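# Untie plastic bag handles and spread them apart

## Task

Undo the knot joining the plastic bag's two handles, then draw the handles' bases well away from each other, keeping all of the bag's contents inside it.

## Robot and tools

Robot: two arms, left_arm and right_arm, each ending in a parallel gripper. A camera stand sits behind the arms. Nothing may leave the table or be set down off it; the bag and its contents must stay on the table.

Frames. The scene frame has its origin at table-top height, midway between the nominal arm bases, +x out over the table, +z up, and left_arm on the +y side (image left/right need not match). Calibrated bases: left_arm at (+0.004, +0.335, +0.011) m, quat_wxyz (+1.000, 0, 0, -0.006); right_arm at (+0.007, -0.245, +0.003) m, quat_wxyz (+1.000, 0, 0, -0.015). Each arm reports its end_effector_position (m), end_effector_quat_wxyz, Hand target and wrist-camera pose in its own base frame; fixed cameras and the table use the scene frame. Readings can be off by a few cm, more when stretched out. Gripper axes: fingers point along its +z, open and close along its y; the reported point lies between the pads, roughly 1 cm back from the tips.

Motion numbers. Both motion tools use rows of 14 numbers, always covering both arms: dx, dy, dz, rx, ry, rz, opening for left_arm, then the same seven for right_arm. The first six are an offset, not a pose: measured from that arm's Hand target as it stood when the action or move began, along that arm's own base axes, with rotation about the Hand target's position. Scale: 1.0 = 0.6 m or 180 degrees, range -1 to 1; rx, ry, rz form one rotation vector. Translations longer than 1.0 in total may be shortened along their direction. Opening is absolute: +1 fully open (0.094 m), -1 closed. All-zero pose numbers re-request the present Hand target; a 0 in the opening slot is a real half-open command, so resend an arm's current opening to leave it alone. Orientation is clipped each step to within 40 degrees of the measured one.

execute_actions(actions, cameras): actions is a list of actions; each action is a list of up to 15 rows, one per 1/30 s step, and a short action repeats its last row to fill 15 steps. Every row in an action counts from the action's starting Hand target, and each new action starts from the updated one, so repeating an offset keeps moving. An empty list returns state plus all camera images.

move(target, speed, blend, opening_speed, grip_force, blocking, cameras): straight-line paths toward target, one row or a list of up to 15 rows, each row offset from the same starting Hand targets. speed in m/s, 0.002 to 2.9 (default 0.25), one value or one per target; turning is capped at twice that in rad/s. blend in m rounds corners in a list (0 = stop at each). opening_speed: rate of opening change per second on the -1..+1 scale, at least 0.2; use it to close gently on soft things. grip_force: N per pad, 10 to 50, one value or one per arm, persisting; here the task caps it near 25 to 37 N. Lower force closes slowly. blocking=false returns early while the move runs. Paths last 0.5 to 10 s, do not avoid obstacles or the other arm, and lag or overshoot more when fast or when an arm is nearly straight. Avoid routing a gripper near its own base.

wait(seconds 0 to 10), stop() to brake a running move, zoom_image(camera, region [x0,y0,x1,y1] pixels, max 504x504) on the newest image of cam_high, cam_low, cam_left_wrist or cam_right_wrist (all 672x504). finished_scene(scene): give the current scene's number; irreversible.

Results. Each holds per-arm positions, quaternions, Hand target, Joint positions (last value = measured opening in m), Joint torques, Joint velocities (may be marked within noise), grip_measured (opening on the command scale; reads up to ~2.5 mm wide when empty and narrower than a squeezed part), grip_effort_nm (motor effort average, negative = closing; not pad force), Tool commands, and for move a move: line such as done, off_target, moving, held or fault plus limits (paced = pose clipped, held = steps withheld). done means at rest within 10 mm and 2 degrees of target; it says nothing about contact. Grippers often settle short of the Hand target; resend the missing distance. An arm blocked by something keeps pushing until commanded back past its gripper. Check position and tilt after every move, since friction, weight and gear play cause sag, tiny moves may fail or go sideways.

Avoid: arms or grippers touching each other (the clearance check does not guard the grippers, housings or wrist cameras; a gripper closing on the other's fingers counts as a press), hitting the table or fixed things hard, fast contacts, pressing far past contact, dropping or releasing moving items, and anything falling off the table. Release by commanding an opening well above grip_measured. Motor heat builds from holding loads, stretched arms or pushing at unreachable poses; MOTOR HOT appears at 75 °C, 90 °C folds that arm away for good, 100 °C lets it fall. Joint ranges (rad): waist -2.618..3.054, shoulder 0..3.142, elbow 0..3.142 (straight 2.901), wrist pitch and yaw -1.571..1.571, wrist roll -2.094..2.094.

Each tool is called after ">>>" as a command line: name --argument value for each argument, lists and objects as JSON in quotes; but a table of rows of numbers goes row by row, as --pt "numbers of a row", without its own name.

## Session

>>> execute_actions --actions '[]'

>>> zoom_image --camera "cam_high" --region '[240, 120, 400, 250]'

>>> zoom_image --camera "cam_low" --region '[200, 220, 400, 380]'

Scene clock: 0.00 s.
left_arm: end_effector_position=(+0.4000, -0.0091, +0.1043) grip_measured=+1.000 grip_effort_nm=n/a end_effector_quat_wxyz=(+0.613, +0.025, +0.790, +0.013) | right_arm: end_effector_position=(+0.3900, -0.0168, +0.0608) grip_measured=+1.000 grip_effort_nm=n/a end_effector_quat_wxyz=(+0.517, +0.051, +0.854, -0.033)
Joint positions: left_arm=[-0.032 1.581 0.345 0.985 -0.02 0.047 0.094] | right_arm=[0.009 1.571 0.404 0.681 0.117 0.058 0.094]
Joint velocities: within noise
Joint torques (N m): no reading
Heat: left arm: 43 °C; right arm: 41 °C.
Hand target: left_arm +0.4049, -0.0093, +0.1189; +0.630, +0.024, +0.776, +0.013 | right_arm +0.3940, -0.0166, +0.0688; +0.526, +0.051, +0.848, -0.032
Tool commands: left_gripper/opening=+1.0 right_gripper/opening=+1.0
camera_calibration:
cam_left_wrist: T_world_to_cam=[[0.0116244, -0.99817, -0.059336, -0.00416269], [-0.628588, 0.0388543, -0.776767, 0.368416], [0.777651, 0.0463274, -0.626987, -0.154485], [0, 0, 0, 1]] pos_world=[0.351766, -0.0113127, 0.189066]
cam_right_wrist: T_world_to_cam=[[-0.112518, -0.993584, 0.0114332, 0.027164], [-0.779589, 0.0811378, -0.621014, 0.382994], [0.616102, -0.0787882, -0.783716, -0.107084], [0, 0, 0, 1]] pos_world=[0.367609, -0.0125226, 0.15361]

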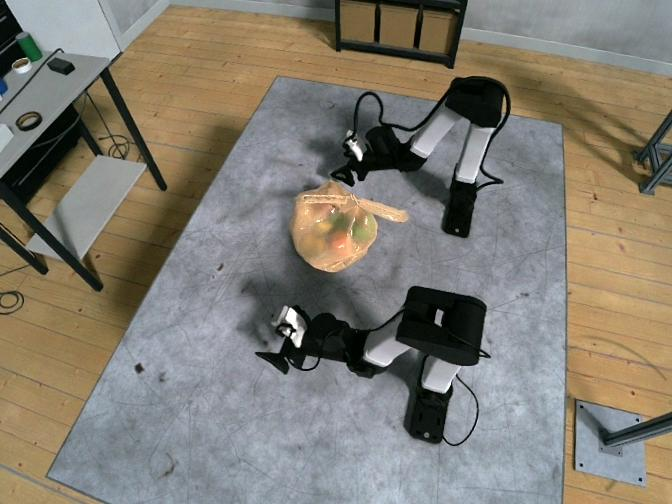

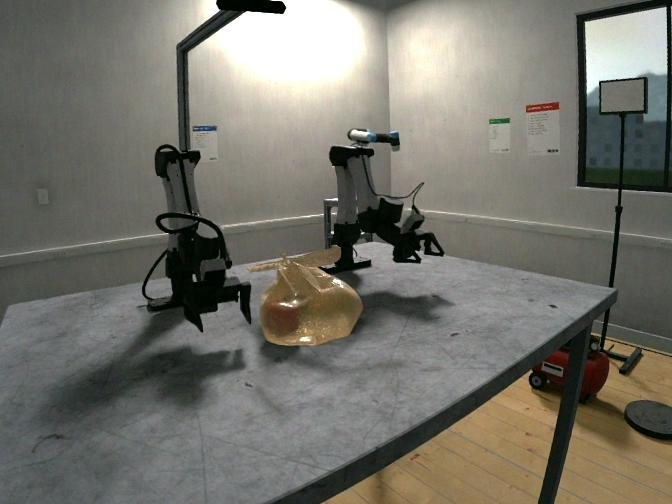

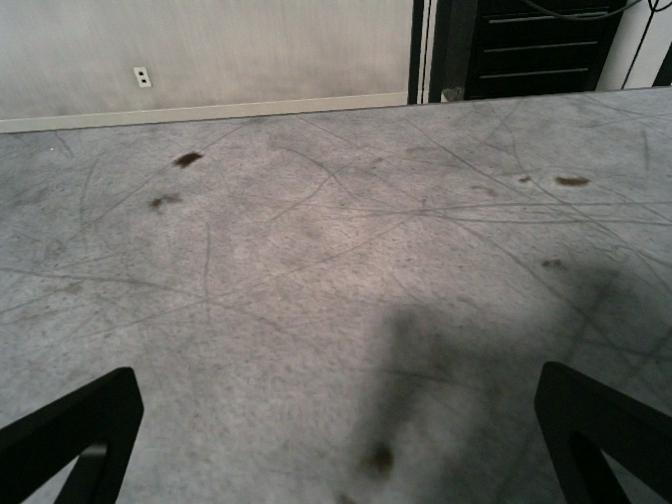

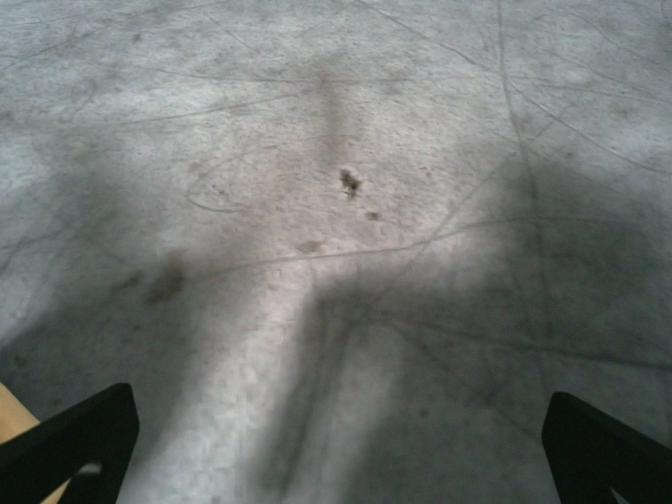

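Scaled by 3.150 from the camera's 672x504 image, which has a finer 960x720 frame.

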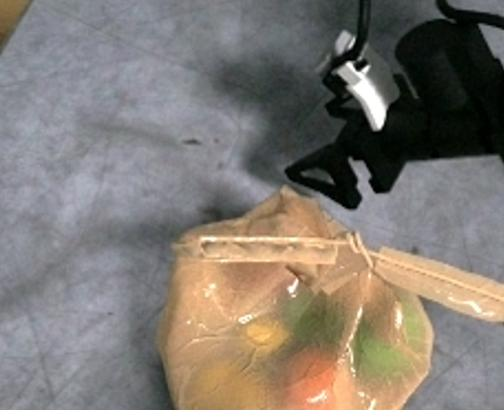

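Scaled by 2.520 from the camera's 672x504 image, which has a finer 960x720 frame.

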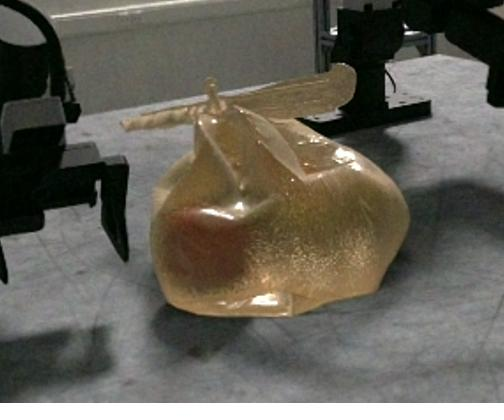

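>>> move --pt "-0.05 0 0.17 0 0 0 1 -0.1 0 0.235 0 0 0.1 1" --pt "-0.2 -0.417 0.17 0.0698 0.083 -0.441 1 -0.257 0.1 0.235 0 0 0.39 1" --blend 0.04 --speed 0.25 --cameras '["all"]'

Scene clock: 10.73 s.
left_arm: end_effector_position=(+0.2833, -0.2553, +0.2074) grip_measured=+1.000 grip_effort_nm=0.00 end_effector_quat_wxyz=(+0.381, +0.569, +0.659, -0.310) | right_arm: end_effector_position=(+0.2373, +0.0461, +0.2004) grip_measured=+1.000 grip_effort_nm=0.02 end_effector_quat_wxyz=(+0.440, -0.450, +0.727, +0.276)
Joint positions: left_arm=[-0.4 1.412 1.086 -0.511 0.801 0.703 0.094] | right_arm=[-0.5 1.293 1.001 -1.365 -1.09 -1.661 0.094]
Joint torques (N m): left_arm=[-0.53 -3.71 8.94 1.21 0.58 0.08] | right_arm=[-0.7 -2.66 8.91 -0.12 -0.78 -0.02]
Heat: left arm: 43 °C; right arm: 43 °C.
Hand target: left_arm +0.2848, -0.2595, +0.2209; +0.389, +0.576, +0.646, -0.315 | right_arm +0.2398, +0.0434, +0.2098; +0.449, -0.446, +0.724, +0.276
Off the commanded pose: left_arm 0.014 m, 2 deg | right_arm 0.010 m, 1 deg.
move: off_target (left_arm)
camera_calibration:
cam_left_wrist: T_world_to_cam=[[-0.980713, -0.190478, -0.0438198, 0.241677], [-0.133377, 0.816082, -0.562335, 0.398393], [0.142873, -0.545645, -0.825748, 0.0822734], [0, 0, 0, 1]] pos_world=[0.278397, -0.234195, 0.302557]
cam_right_wrist: T_world_to_cam=[[0.900723, -0.434389, 0.00211689, -0.193486], [-0.338516, -0.704964, -0.623244, 0.277577], [0.272222, 0.560653, -0.782025, 0.153199], [0, 0, 0, 1]] pos_world=[0.226537, 0.0257423, 0.293214]

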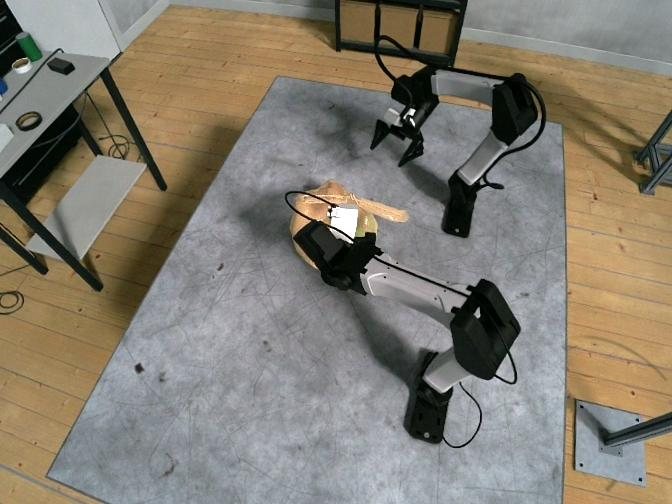

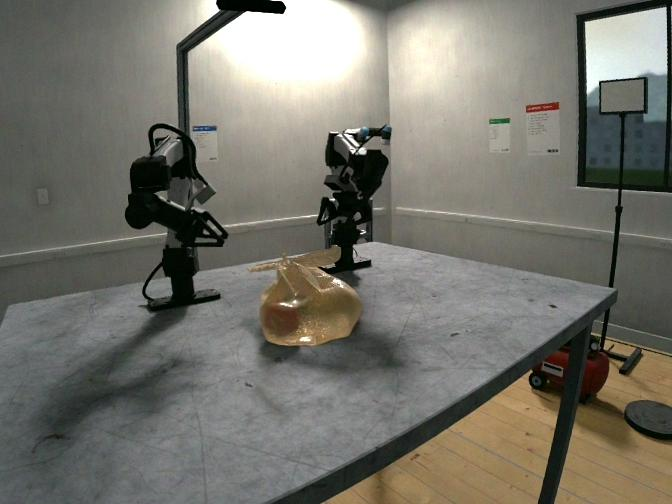

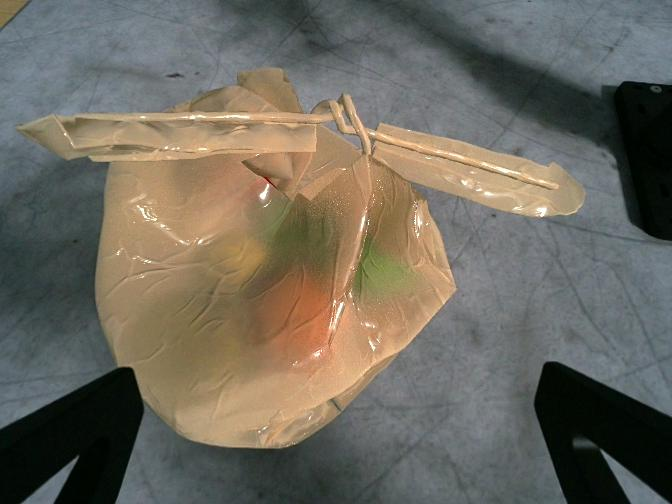

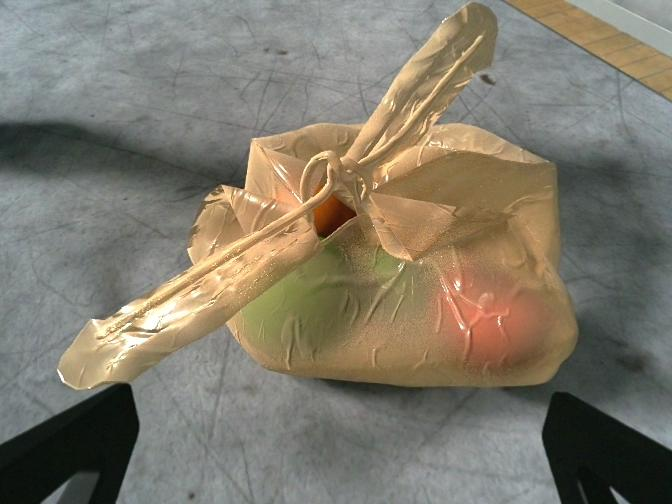

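>>> zoom_image --camera "cam_right_wrist" --region '[270, 120, 410, 240]'

>>> zoom_image --camera "cam_left_wrist" --region '[280, 70, 420, 190]'

Scaled by 3.600 from the camera's 672x504 image, which has a finer 960x720 frame.

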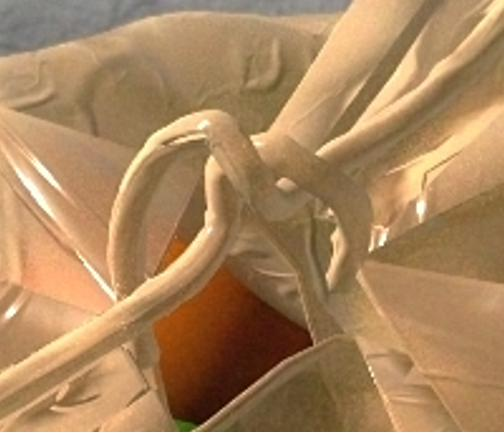

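Scaled by 3.600 from the camera's 672x504 image, which has a finer 960x720 frame.

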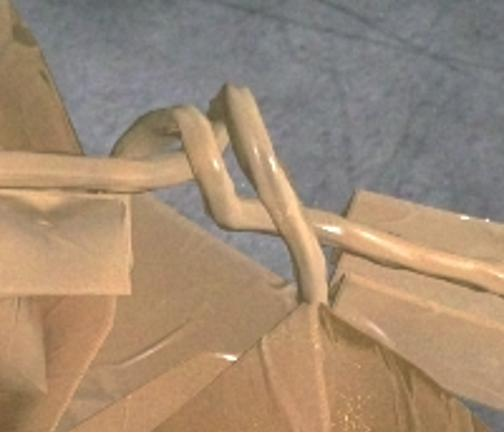

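>>> move --target '[0.026,-0.19,-0.07,0,0,0,-0.5,0.08,0.112,-0.05,0,0,0,-0.5]' --speed 0.15 --cameras '["cam_left_wrist","cam_right_wrist"]'

Scene clock: 26.57 s.
left_arm: end_effector_position=(+0.2878, -0.3628, +0.1618) grip_measured=-0.499 grip_effort_nm=-0.08 end_effector_quat_wxyz=(+0.360, +0.580, +0.657, -0.321) | right_arm: end_effector_position=(+0.2845, +0.1112, +0.1755) grip_measured=-0.497 grip_effort_nm=-0.14 end_effector_quat_wxyz=(+0.435, -0.438, +0.728, +0.297)
Joint positions: left_arm=[-0.676 1.682 1.153 -0.197 0.633 0.479 0.024] | right_arm=[-0.138 1.25 0.822 -0.617 -1.031 -0.919 0.024]
Joint torques (N m): left_arm=[-0.44 -5.61 8.85 1.97 0.09 -0.21] | right_arm=[0.53 -5.41 6.31 1.37 -0.25 0.18]
Heat: left arm: 43 °C; right arm: 41 °C.
Hand target: left_arm +0.3005, -0.3734, +0.1789; +0.389, +0.576, +0.646, -0.315 | right_arm +0.2878, +0.1106, +0.1799; +0.449, -0.446, +0.724, +0.276
Off the commanded pose: left_arm 0.024 m, 4 deg | right_arm 0.006 m, 3 deg.
move: off_target (left_arm, right_arm)
camera_calibration:
cam_left_wrist: T_world_to_cam=[[-0.988308, -0.151724, -0.0150748, 0.235287], [-0.119106, 0.829984, -0.544922, 0.459119], [0.0951895, -0.536756, -0.838351, 0.00434495], [0, 0, 0, 1]] pos_world=[0.286806, -0.343031, 0.257374]
cam_right_wrist: T_world_to_cam=[[0.900958, -0.431725, -0.0434604, -0.200034], [-0.357976, -0.682954, -0.636732, 0.329303], [0.245212, 0.589226, -0.769859, 0.0867143], [0, 0, 0, 1]] pos_world=[0.276841, 0.0874448, 0.267742]
Images, in order (width x height): cam_left_wrist 672x504, cam_right_wrist 672x504.

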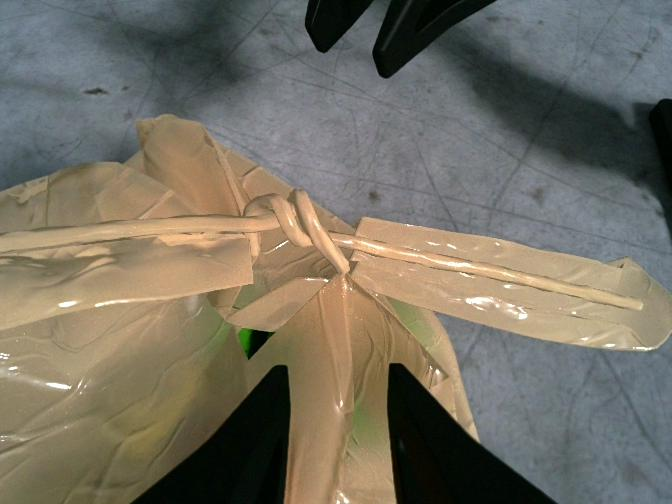

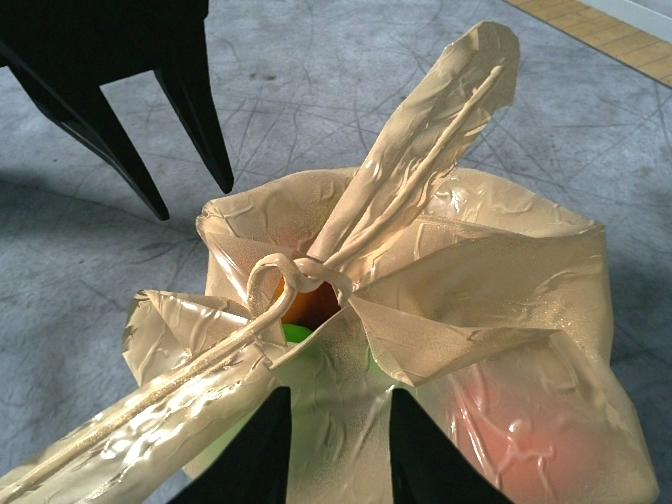

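>>> move --target '[0.011,-0.066,-0.046,0,0,0,-0.5,0.024,0.052,-0.041,0,0,0,-0.5]' --speed 0.12 --cameras '["cam_left_wrist","cam_right_wrist"]'

Scene clock: 31.07 s.
left_arm: end_effector_position=(+0.2955, -0.4007, +0.1345) grip_measured=-0.499 grip_effort_nm=-0.07 end_effector_quat_wxyz=(+0.360, +0.581, +0.657, -0.318) | right_arm: end_effector_position=(+0.2964, +0.1425, +0.1569) grip_measured=-0.497 grip_effort_nm=-0.14 end_effector_quat_wxyz=(+0.441, -0.446, +0.724, +0.288)
Joint positions: left_arm=[-0.743 1.824 1.204 -0.078 0.577 0.429 0.024] | right_arm=[0.006 1.265 0.722 -0.31 -0.941 -0.721 0.024]
Joint torques (N m): left_arm=[-0.42 -6.56 8.72 2.01 0.06 -0.21] | right_arm=[0.51 -3.23 6.42 1.66 -0.17 0.2]
Heat: left arm: 43 °C; right arm: 42 °C.
Hand target: left_arm +0.3071, -0.4131, +0.1513; +0.389, +0.576, +0.646, -0.315 | right_arm +0.3022, +0.1418, +0.1552; +0.449, -0.446, +0.724, +0.276
Off the commanded pose: left_arm 0.024 m, 4 deg | right_arm 0.006 m, 2 deg.
move: off_target (left_arm)
camera_calibration:
cam_left_wrist: T_world_to_cam=[[-0.988057, -0.152922, -0.0189273, 0.236614], [-0.118439, 0.832286, -0.541546, 0.476897], [0.098567, -0.532836, -0.840458, -0.0388535], [0, 0, 0, 1]] pos_world=[0.294101, -0.381434, 0.230085]
cam_right_wrist: T_world_to_cam=[[0.903156, -0.42904, -0.0152785, -0.203545], [-0.339297, -0.691531, -0.637701, 0.339013], [0.263034, 0.581127, -0.770133, 0.0469652], [0, 0, 0, 1]] pos_world=[0.286506, 0.119816, 0.249248]
Images, in order (width x height): cam_left_wrist 672x504, cam_right_wrist 672x504.

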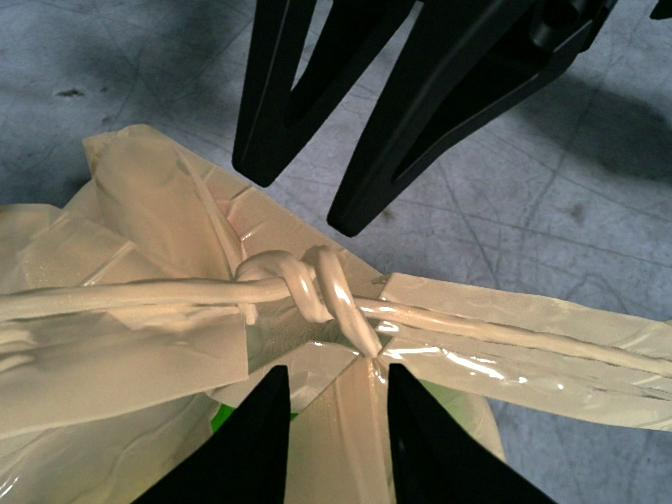

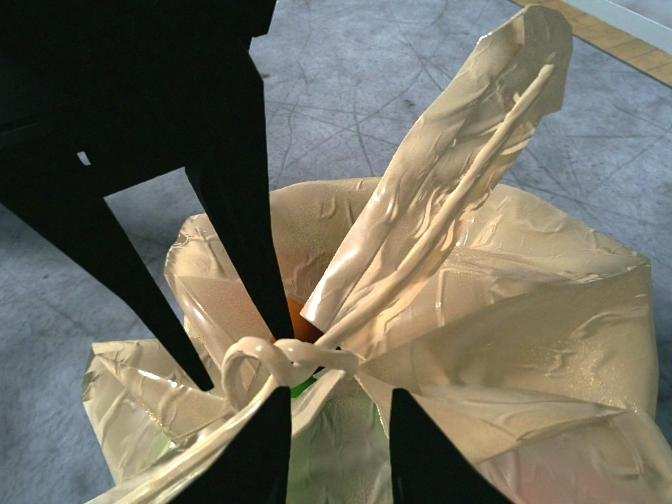

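>>> move --pt "-0.004 -0.034 -0.028 0 0 0 -0.5 0 0 0 0 0 0 -0.5" --pt "-0.004 -0.034 -0.028 0 0 0 -1 0 0 0 0 0 0 -0.5" --speed 0.1 --cameras '["cam_left_wrist","cam_right_wrist"]'

Scene clock: 37.37 s.
left_arm: end_effector_position=(+0.2960, -0.4190, +0.1181) grip_measured=-0.975 grip_effort_nm=-0.56 end_effector_quat_wxyz=(+0.361, +0.580, +0.659, -0.315) | right_arm: end_effector_position=(+0.2965, +0.1425, +0.1569) grip_measured=-0.497 grip_effort_nm=-0.13 end_effector_quat_wxyz=(+0.442, -0.446, +0.723, +0.288)
Joint positions: left_arm=[-0.78 1.89 1.218 -0.01 0.541 0.401 0.001] | right_arm=[0.006 1.265 0.722 -0.31 -0.941 -0.721 0.024]
Joint torques (N m): left_arm=[-0.47 -6.86 8.62 2.03 0.07 -0.22] | right_arm=[0.53 -3.25 6.39 1.65 -0.18 0.2]
Heat: left arm: 44 °C; right arm: 43 °C.
Hand target: left_arm +0.3047, -0.4334, +0.1345; +0.389, +0.576, +0.646, -0.315 | right_arm +0.3022, +0.1418, +0.1553; +0.449, -0.446, +0.723, +0.276
Off the commanded pose: left_arm 0.024 m, 4 deg | right_arm 0.006 m, 2 deg.
move: off_target (left_arm); target 2's new opening was sent with left_arm's hand 0.024 m and 4 deg from that target
camera_calibration:
cam_left_wrist: T_world_to_cam=[[-0.986924, -0.159472, -0.0234441, 0.231456], [-0.121771, 0.832956, -0.539775, 0.48442], [0.105607, -0.529862, -0.841483, -0.0631157], [0, 0, 0, 1]] pos_world=[0.294083, -0.400032, 0.213793]
cam_right_wrist: T_world_to_cam=[[0.903171, -0.429032, -0.0145736, -0.203728], [-0.338793, -0.691535, -0.637964, 0.338936], [0.263629, 0.581128, -0.769928, 0.0467436], [0, 0, 0, 1]] pos_world=[0.286508, 0.119816, 0.249249]
Images, in order (width x height): cam_left_wrist 672x504, cam_right_wrist 672x504.

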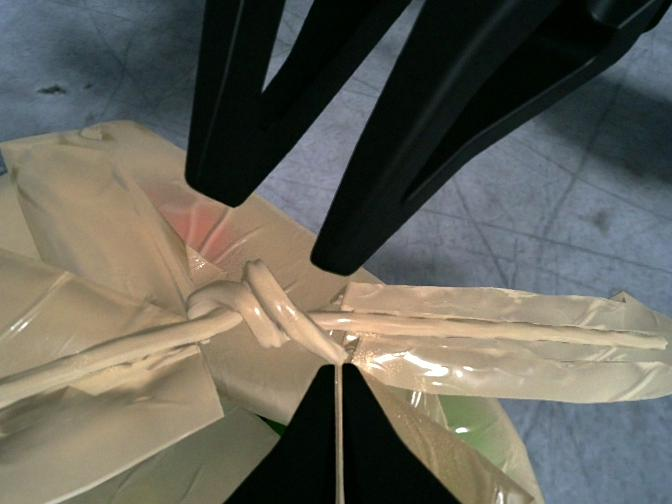

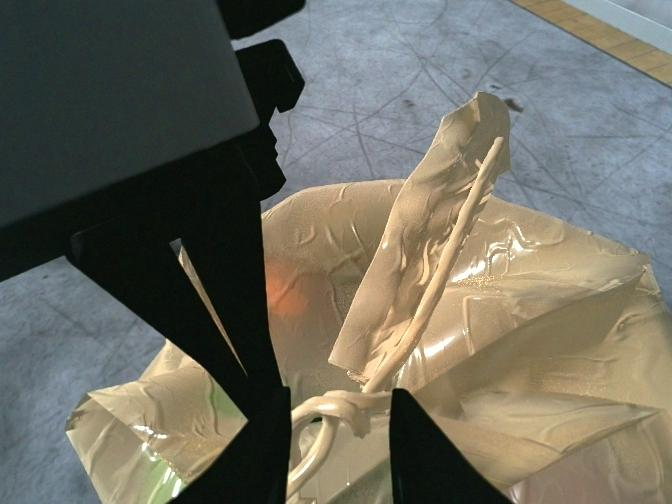

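>>> move --pt "0 0 0 0 0 0 -0.55 0 0 0 0 0 0 -0.5" --pt "0.009 -0.027 0.004 0 0 0 -0.55 0 0 0 0 0 0 -0.5" --speed 0.1 --cameras '["cam_left_wrist","cam_right_wrist"]'

Scene clock: 42.37 s.
left_arm: end_effector_position=(+0.3047, -0.4372, +0.1239) grip_measured=-0.551 grip_effort_nm=0.07 end_effector_quat_wxyz=(+0.371, +0.579, +0.654, -0.315) | right_arm: end_effector_position=(+0.2965, +0.1425, +0.1569) grip_measured=-0.497 grip_effort_nm=-0.14 end_effector_quat_wxyz=(+0.442, -0.446, +0.723, +0.288)
Joint positions: left_arm=[-0.797 1.942 1.298 -0.01 0.527 0.389 0.021] | right_arm=[0.006 1.265 0.722 -0.31 -0.941 -0.721 0.024]
Joint torques (N m): left_arm=[-0.68 -7.35 8.77 1.85 0.05 -0.23] | right_arm=[0.5 -3.22 6.39 1.66 -0.18 0.2]
Heat: left arm: 44 °C; right arm: 44 °C.
Hand target: left_arm +0.3100, -0.4497, +0.1369; +0.389, +0.576, +0.646, -0.315 | right_arm +0.3022, +0.1418, +0.1553; +0.449, -0.446, +0.724, +0.276
Off the commanded pose: left_arm 0.019 m, 2 deg | right_arm 0.006 m, 2 deg.
move: off_target (left_arm)
camera_calibration:
cam_left_wrist: T_world_to_cam=[[-0.986477, -0.159855, -0.036202, 0.238503], [-0.113302, 0.824688, -0.554123, 0.499383], [0.118434, -0.542527, -0.831647, -0.0794606], [0, 0, 0, 1]] pos_world=[0.30127, -0.416819, 0.219271]
cam_right_wrist: T_world_to_cam=[[0.903171, -0.429032, -0.0145736, -0.203728], [-0.338793, -0.691535, -0.637964, 0.338936], [0.263629, 0.581128, -0.769928, 0.0467436], [0, 0, 0, 1]] pos_world=[0.286508, 0.119816, 0.249249]
Images, in order (width x height): cam_left_wrist 672x504, cam_right_wrist 672x504.

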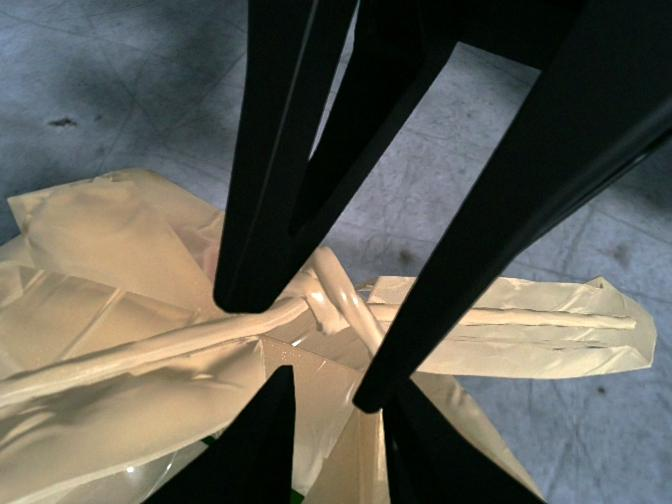

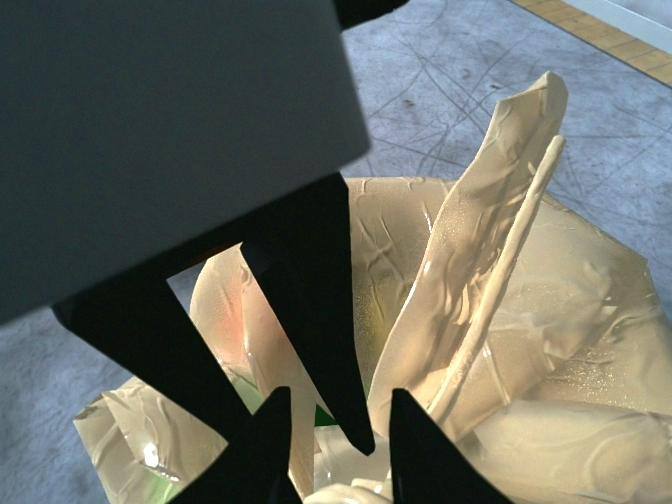

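>>> move --target '[0,0,0,0,0,0,-0.55,-0.04,-0.1,0.05,0,0,0,-0.5]' --speed 0.15 --cameras '["cam_left_wrist","cam_right_wrist"]'

Scene clock: 45.40 s.
left_arm: end_effector_position=(+0.3048, -0.4372, +0.1239) grip_measured=-0.551 grip_effort_nm=0.07 end_effector_quat_wxyz=(+0.371, +0.579, +0.654, -0.315) | right_arm: end_effector_position=(+0.2776, +0.0815, +0.1762) grip_measured=-0.497 grip_effort_nm=-0.14 end_effector_quat_wxyz=(+0.446, -0.446, +0.728, +0.268)
Joint positions: left_arm=[-0.797 1.942 1.298 -0.01 0.527 0.389 0.021] | right_arm=[-0.264 1.247 0.849 -0.778 -1.052 -1.131 0.024]
Joint torques (N m): left_arm=[-0.72 -7.38 8.75 1.85 0.05 -0.21] | right_arm=[-0.72 -2.84 9.78 0.53 -0.75 -0.01]
Heat: left arm: 45 °C; right arm: 44 °C.
Hand target: left_arm +0.3101, -0.4496, +0.1369; +0.389, +0.576, +0.646, -0.315 | right_arm +0.2782, +0.0818, +0.1853; +0.449, -0.446, +0.724, +0.276
Off the commanded pose: left_arm 0.019 m, 2 deg | right_arm 0.009 m, 1 deg.
move: off_target (left_arm)
camera_calibration:
cam_left_wrist: T_world_to_cam=[[-0.986431, -0.160086, -0.0364197, 0.238539], [-0.113389, 0.824733, -0.554038, 0.499421], [0.11873, -0.542391, -0.831694, -0.0794939], [0, 0, 0, 1]] pos_world=[0.301369, -0.416819, 0.219271]
cam_right_wrist: T_world_to_cam=[[0.892495, -0.450804, 0.0150985, -0.213068], [-0.343245, -0.700508, -0.625677, 0.302484], [0.292634, 0.553231, -0.779936, 0.0980201], [0, 0, 0, 1]] pos_world=[0.265305, 0.0616129, 0.268924]
Images, in order (width x height): cam_left_wrist 672x504, cam_right_wrist 672x504.

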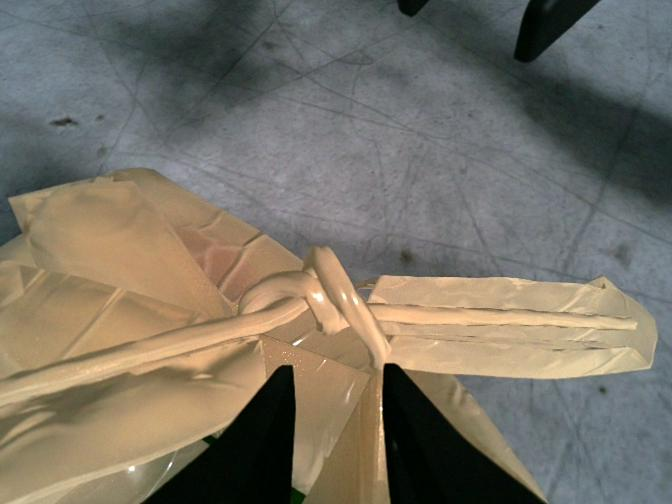

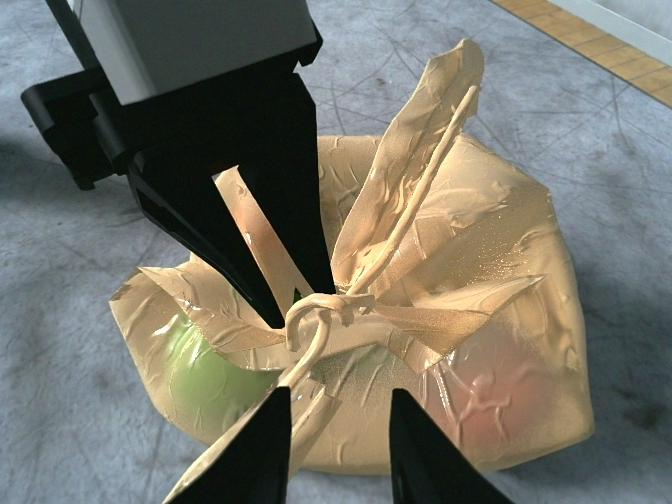

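>>> move --pt "-0.01 -0.022 -0.008 0 0 0 -0.55 0 0 0 0 0 0 -0.5" --pt "-0.01 -0.022 -0.008 0 0 0 -1 0 0 0 0 0 0 -0.5" --speed 0.1 --cameras '["cam_left_wrist","cam_right_wrist"]'

Scene clock: 50.20 s.
left_arm: end_effector_position=(+0.2952, -0.4487, +0.1152) grip_measured=-0.920 grip_effort_nm=-0.56 end_effector_quat_wxyz=(+0.361, +0.582, +0.658, -0.315) | right_arm: end_effector_position=(+0.2775, +0.0816, +0.1761) grip_measured=-0.497 grip_effort_nm=-0.14 end_effector_quat_wxyz=(+0.446, -0.446, +0.728, +0.268)
Joint positions: left_arm=[-0.832 1.966 1.31 -0.01 0.502 0.368 0.004] | right_arm=[-0.264 1.247 0.849 -0.779 -1.052 -1.132 0.024]
Joint torques (N m): left_arm=[-0.59 -7.53 8.68 2.06 0.03 -0.22] | right_arm=[-0.72 -2.81 9.81 0.53 -0.75 -0.02]
Heat: left arm: 46 °C; right arm: 43 °C.
Hand target: left_arm +0.3041, -0.4629, +0.1321; +0.389, +0.577, +0.646, -0.315 | right_arm +0.2782, +0.0818, +0.1853; +0.449, -0.446, +0.724, +0.276
Off the commanded pose: left_arm 0.024 m, 4 deg | right_arm 0.009 m, 1 deg.
move: off_target (left_arm); target 2's new opening was sent with left_arm's hand 0.024 m and 4 deg from that target
camera_calibration:
cam_left_wrist: T_world_to_cam=[[-0.987582, -0.155174, -0.0245482, 0.228028], [-0.117714, 0.834365, -0.538497, 0.50672], [0.104043, -0.52892, -0.84227, -0.0802213], [0, 0, 0, 1]] pos_world=[0.293191, -0.429836, 0.210897]
cam_right_wrist: T_world_to_cam=[[0.892747, -0.450311, 0.0149062, -0.212887], [-0.343015, -0.700738, -0.625545, 0.302341], [0.292135, 0.553341, -0.780046, 0.0981], [0, 0, 0, 1]] pos_world=[0.265103, 0.0617134, 0.268824]
Images, in order (width x height): cam_left_wrist 672x504, cam_right_wrist 672x504.

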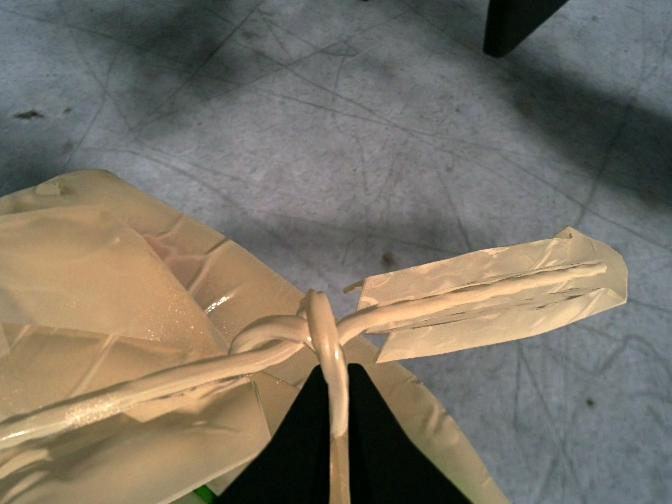

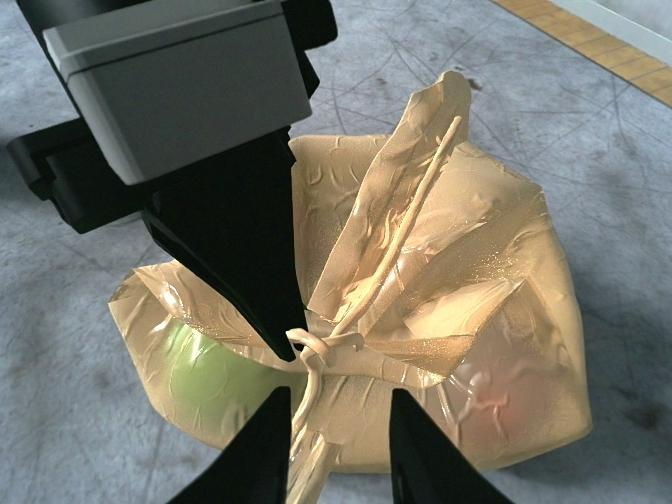

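>>> move --target '[-0.05,0.07,0.03,0,0,0,-1,0.0,0.0,0,0,0,0,-0.5]' --speed 0.1 --cameras '["cam_left_wrist","cam_right_wrist"]'

>>> zoom_image --camera "cam_right_wrist" --region '[240, 260, 440, 420]'

Scene clock: 53.30 s.
left_arm: end_effector_position=(+0.2719, -0.4221, +0.1264) grip_measured=-0.920 grip_effort_nm=-0.56 end_effector_quat_wxyz=(+0.362, +0.581, +0.658, -0.315) | right_arm: end_effector_position=(+0.2775, +0.0816, +0.1761) grip_measured=-0.497 grip_effort_nm=-0.14 end_effector_quat_wxyz=(+0.446, -0.446, +0.728, +0.268)
Joint positions: left_arm=[-0.831 1.825 1.164 -0.003 0.502 0.368 0.004] | right_arm=[-0.264 1.247 0.849 -0.779 -1.052 -1.132 0.024]
Joint torques (N m): left_arm=[0.58 -11.12 5.09 1.86 0.14 -0.1] | right_arm=[-0.7 -2.81 9.83 0.53 -0.75 -0.01]
Heat: left arm: 46 °C; right arm: 43 °C.
Hand target: left_arm +0.2741, -0.4209, +0.1502; +0.389, +0.577, +0.646, -0.315 | right_arm +0.2782, +0.0818, +0.1853; +0.449, -0.446, +0.724, +0.276
Off the commanded pose: left_arm 0.024 m, 3 deg | right_arm 0.009 m, 1 deg.
move: off_target (left_arm)
camera_calibration:
cam_left_wrist: T_world_to_cam=[[-0.987305, -0.156729, -0.0258043, 0.209009], [-0.118163, 0.833283, -0.540071, 0.487762], [0.106147, -0.530166, -0.841224, -0.0555444], [0, 0, 0, 1]] pos_world=[0.269887, -0.403134, 0.222094]
cam_right_wrist: T_world_to_cam=[[0.892747, -0.450311, 0.0149062, -0.212887], [-0.343015, -0.700738, -0.625545, 0.302341], [0.292135, 0.553341, -0.780046, 0.0981], [0, 0, 0, 1]] pos_world=[0.265103, 0.0617134, 0.268824]
Images, in order (width x height): cam_left_wrist 672x504, cam_right_wrist 672x504.

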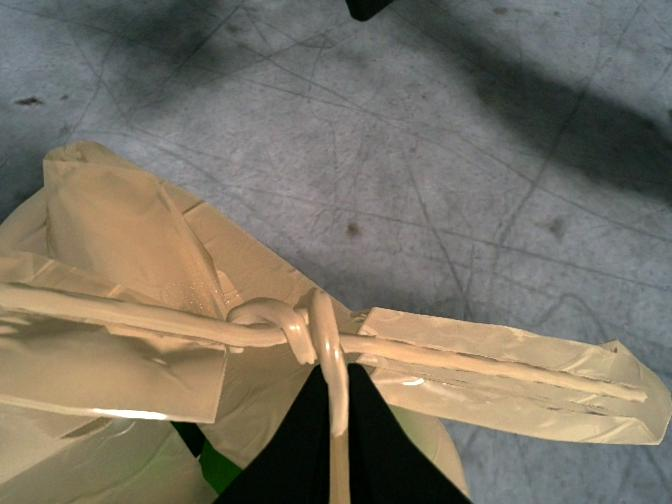

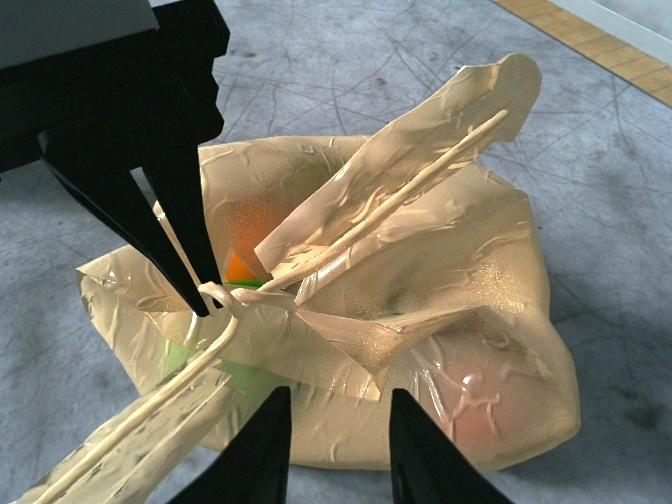

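Scaled by 2.520 from the camera's 672x504 image, which has a finer 960x720 frame.

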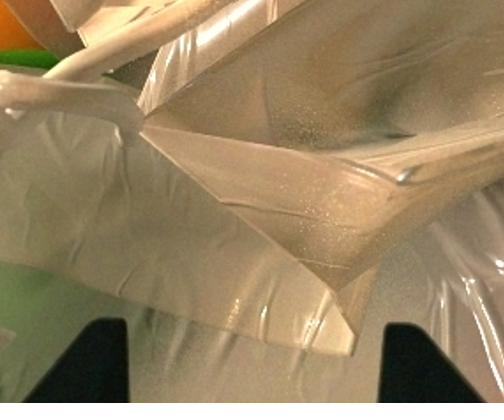

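>>> move --target '[0,0,0,0,0,0,-1,-0.019,0.03,-0.03,0.182,0.35,-0.203,-0.4]' --speed 0.15 --cameras '["cam_left_wrist","cam_right_wrist"]'

Scene clock: 65.50 s.
left_arm: end_effector_position=(+0.2719, -0.4221, +0.1264) grip_measured=-0.920 grip_effort_nm=-0.56 end_effector_quat_wxyz=(+0.362, +0.581, +0.658, -0.315) | right_arm: end_effector_position=(+0.2640, +0.0990, +0.1646) grip_measured=-0.403 grip_effort_nm=0.18 end_effector_quat_wxyz=(+0.157, +0.139, +0.838, +0.504)
Joint positions: left_arm=[-0.831 1.825 1.164 -0.003 0.502 0.368 0.004] | right_arm=[-0.205 1.167 0.731 -0.653 -1.048 0.406 0.028]
Joint torques (N m): left_arm=[0.58 -11.18 5.05 1.87 0.14 -0.1] | right_arm=[0.51 -4.53 6.3 1.37 -0.23 0.13]
Heat: left arm: 52 °C; right arm: 43 °C.
Hand target: left_arm +0.2741, -0.4209, +0.1502; +0.389, +0.577, +0.646, -0.315 | right_arm +0.2668, +0.0998, +0.1673; +0.176, +0.129, +0.840, +0.496
Off the commanded pose: left_arm 0.024 m, 3 deg | right_arm 0.004 m, 3 deg.
move: off_target (left_arm, right_arm)
camera_calibration:
cam_left_wrist: T_world_to_cam=[[-0.987305, -0.156729, -0.0258043, 0.209009], [-0.118163, 0.833283, -0.540071, 0.487762], [0.106147, -0.530166, -0.841224, -0.0555444], [0, 0, 0, 1]] pos_world=[0.269887, -0.403134, 0.222094]
cam_right_wrist: T_world_to_cam=[[-0.0630811, -0.453775, -0.888881, 0.208649], [-0.998004, 0.0260697, 0.0575166, 0.291252], [-0.00292672, 0.890735, -0.454514, 0.074338], [0, 0, 0, 1]] pos_world=[0.30405, 0.0208714, 0.2025]
Images, in order (width x height): cam_left_wrist 672x504, cam_right_wrist 672x504.

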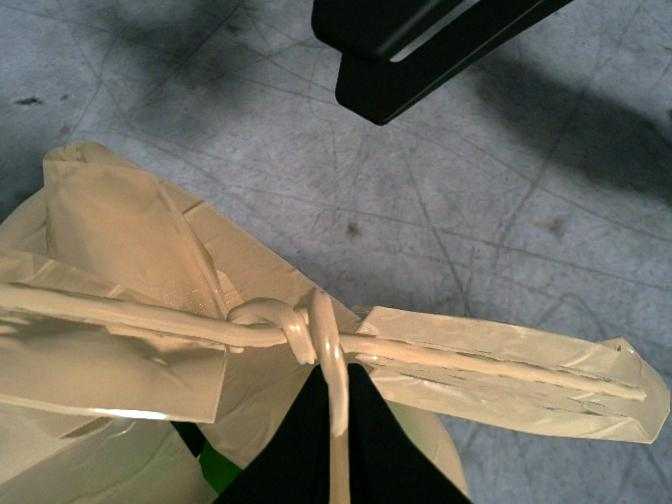

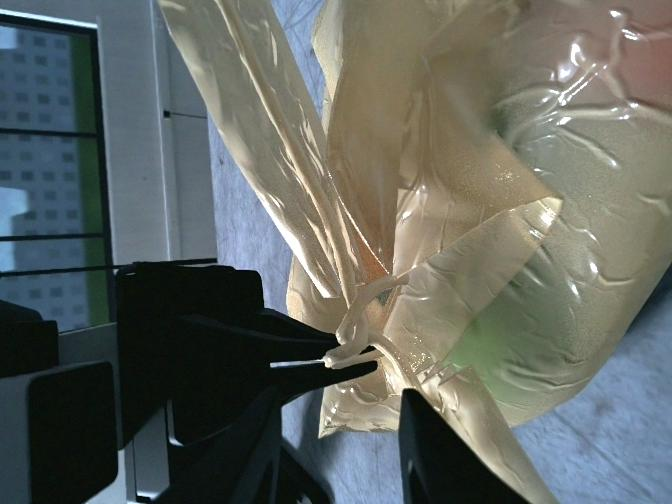

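>>> move --pt "0 0 0 0 0 0 -1 0 0 0 0 0 0 -0.62" --pt "0 0 0 0 0 0 -1 0.024 0.064 -0.05 0 0 0 -0.62" --speed 0.12 --cameras '["cam_left_wrist","cam_right_wrist"]'

Scene clock: 72.13 s.
left_arm: end_effector_position=(+0.2721, -0.4211, +0.1252) grip_measured=-0.920 grip_effort_nm=-0.56 end_effector_quat_wxyz=(+0.361, +0.581, +0.659, -0.314) | right_arm: end_effector_position=(+0.2757, +0.1387, +0.1384) grip_measured=-0.617 grip_effort_nm=-0.14 end_effector_quat_wxyz=(+0.163, +0.129, +0.841, +0.500)
Joint positions: left_arm=[-0.829 1.825 1.161 -0.003 0.502 0.368 0.004] | right_arm=[-0.001 1.178 0.588 -0.248 -0.926 0.682 0.018]
Joint torques (N m): left_arm=[0.58 -11.19 5.3 1.86 0.14 -0.1] | right_arm=[0.53 -2.5 6.41 1.72 -0.14 0.15]
Heat: left arm: 54 °C; right arm: 43 °C.
Hand target: left_arm +0.2741, -0.4209, +0.1502; +0.389, +0.577, +0.646, -0.315 | right_arm +0.2812, +0.1382, +0.1373; +0.176, +0.129, +0.840, +0.496
Off the commanded pose: left_arm 0.025 m, 4 deg | right_arm 0.006 m, 2 deg.
move: off_target (left_arm)
camera_calibration:
cam_left_wrist: T_world_to_cam=[[-0.987105, -0.158237, -0.0241806, 0.208378], [-0.120571, 0.834334, -0.537912, 0.487082], [0.105292, -0.52806, -0.842654, -0.054765], [0, 0, 0, 1]] pos_world=[0.270185, -0.402335, 0.220898]
cam_right_wrist: T_world_to_cam=[[-0.0410742, -0.467681, -0.882943, 0.19905], [-0.999152, 0.0167313, 0.0376179, 0.307757], [-0.00282034, 0.883739, -0.467971, 0.0298733], [0, 0, 0, 1]] pos_world=[0.315756, 0.0615423, 0.178152]
Images, in order (width x height): cam_left_wrist 672x504, cam_right_wrist 672x504.

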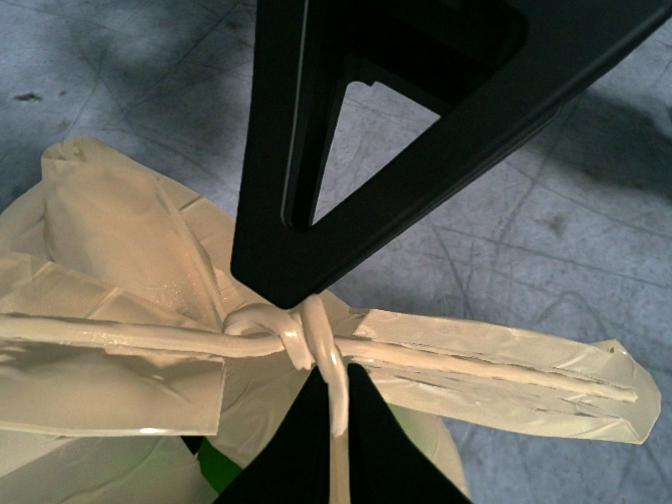

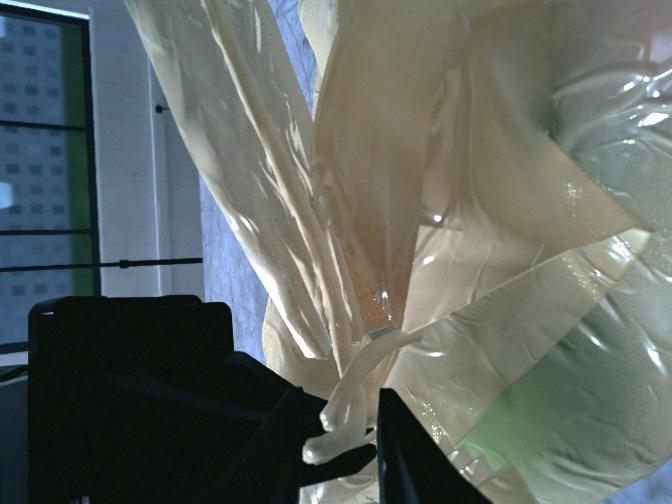

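>>> move --pt "0 0 0 0 0 0 -1 0.028 0.0 -0.012 0 0 0 -0.62" --pt "0 0 0 0 0 0 -1 0.024 0.02 -0.025 0 0 0 -0.62" --speed 0.08 --cameras '["cam_left_wrist","cam_right_wrist"]'

Scene clock: 76.10 s.
left_arm: end_effector_position=(+0.2716, -0.4206, +0.1239) grip_measured=-0.920 grip_effort_nm=-0.56 end_effector_quat_wxyz=(+0.359, +0.581, +0.659, -0.314) | right_arm: end_effector_position=(+0.2917, +0.1475, +0.1241) grip_measured=-0.617 grip_effort_nm=-0.14 end_effector_quat_wxyz=(+0.168, +0.132, +0.840, +0.498)
Joint positions: left_arm=[-0.829 1.825 1.158 -0.003 0.502 0.368 0.004] | right_arm=[0.043 1.268 0.572 -0.089 -0.887 0.742 0.018]
Joint torques (N m): left_arm=[0.57 -11.18 5.46 1.86 0.14 -0.1] | right_arm=[0.55 -2.73 6.23 1.8 -0.12 0.14]
Heat: left arm: 55 °C; right arm: 43 °C.
Hand target: left_arm +0.2741, -0.4209, +0.1502; +0.389, +0.577, +0.646, -0.315 | right_arm +0.2956, +0.1502, +0.1223; +0.176, +0.129, +0.840, +0.496
Off the commanded pose: left_arm 0.026 m, 4 deg | right_arm 0.005 m, 1 deg.
move: off_target (left_arm)
camera_calibration:
cam_left_wrist: T_world_to_cam=[[-0.987153, -0.158196, -0.0224465, 0.207751], [-0.121714, 0.835528, -0.535798, 0.486478], [0.103516, -0.526182, -0.844048, -0.0540437], [0, 0, 0, 1]] pos_world=[0.269887, -0.402037, 0.219701]
cam_right_wrist: T_world_to_cam=[[-0.0421531, -0.469905, -0.88171, 0.191721], [-0.999085, 0.0261619, 0.0338218, 0.323198], [0.0071742, 0.882329, -0.470578, 0.0130304], [0, 0, 0, 1]] pos_world=[0.330891, 0.070138, 0.164243]
Images, in order (width x height): cam_left_wrist 672x504, cam_right_wrist 672x504.

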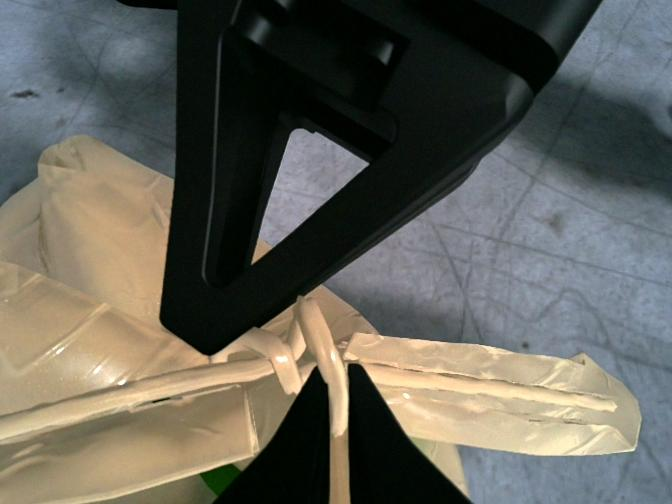

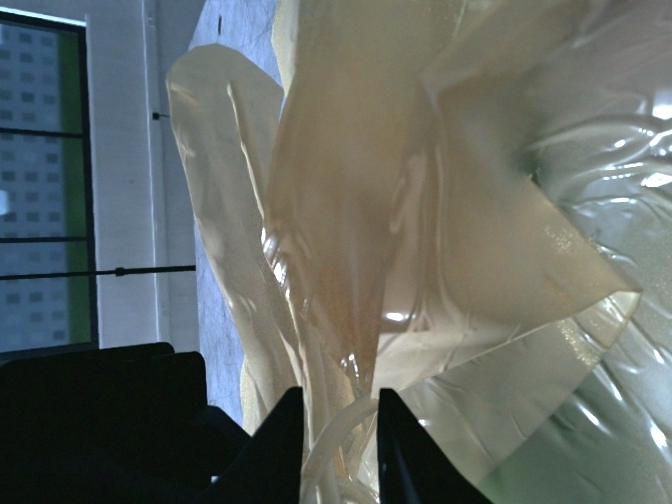

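>>> move --pt "0 0 0 0 0 0 -1 0.001 0.014 -0.009 0 0 0 -0.62" --pt "0 0 0 0 0 0 -1 0.001 0.014 -0.009 0 0 0 -1" --speed 0.08 --cameras '["cam_left_wrist","cam_right_wrist"]'

Scene clock: 79.63 s.
left_arm: end_effector_position=(+0.2684, -0.4226, +0.1239) grip_measured=-0.920 grip_effort_nm=-0.56 end_effector_quat_wxyz=(+0.358, +0.583, +0.657, -0.316) | right_arm: end_effector_position=(+0.2937, +0.1559, +0.1184) grip_measured=-0.985 grip_effort_nm=-0.53 end_effector_quat_wxyz=(+0.169, +0.131, +0.841, +0.498)
Joint positions: left_arm=[-0.837 1.825 1.158 -0.003 0.502 0.368 0.004] | right_arm=[0.081 1.288 0.552 -0.016 -0.857 0.781 0.001]
Joint torques (N m): left_arm=[0.58 -11.18 5.48 1.86 0.14 -0.1] | right_arm=[0.59 -3.08 6.09 1.79 -0.12 0.15]
Heat: left arm: 56 °C; right arm: 43 °C.
Hand target: left_arm +0.2741, -0.4209, +0.1502; +0.389, +0.577, +0.646, -0.315 | right_arm +0.2962, +0.1586, +0.1169; +0.176, +0.129, +0.840, +0.496
Off the commanded pose: left_arm 0.027 m, 4 deg | right_arm 0.004 m, 1 deg.
move: off_target (left_arm)
camera_calibration:
cam_left_wrist: T_world_to_cam=[[-0.988351, -0.150525, -0.0224403, 0.207807], [-0.115228, 0.836461, -0.535775, 0.486419], [0.0994181, -0.526948, -0.844063, -0.0539924], [0, 0, 0, 1]] pos_world=[0.266803, -0.404042, 0.219701]
cam_right_wrist: T_world_to_cam=[[-0.0397042, -0.471839, -0.88079, 0.190166], [-0.999167, 0.0270279, 0.0305615, 0.325445], [0.00938582, 0.881271, -0.472519, 0.00272077], [0, 0, 0, 1]] pos_world=[0.332699, 0.078534, 0.158836]
Images, in order (width x height): cam_left_wrist 672x504, cam_right_wrist 672x504.

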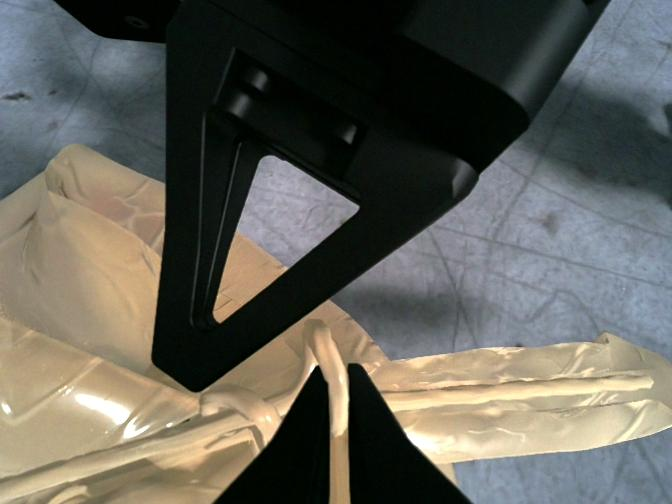

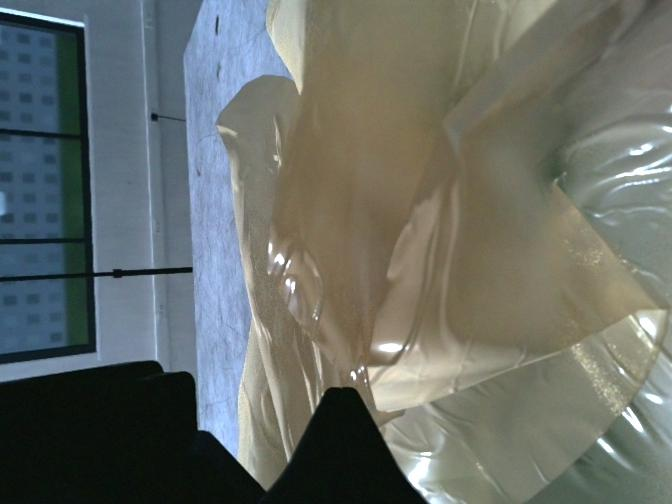

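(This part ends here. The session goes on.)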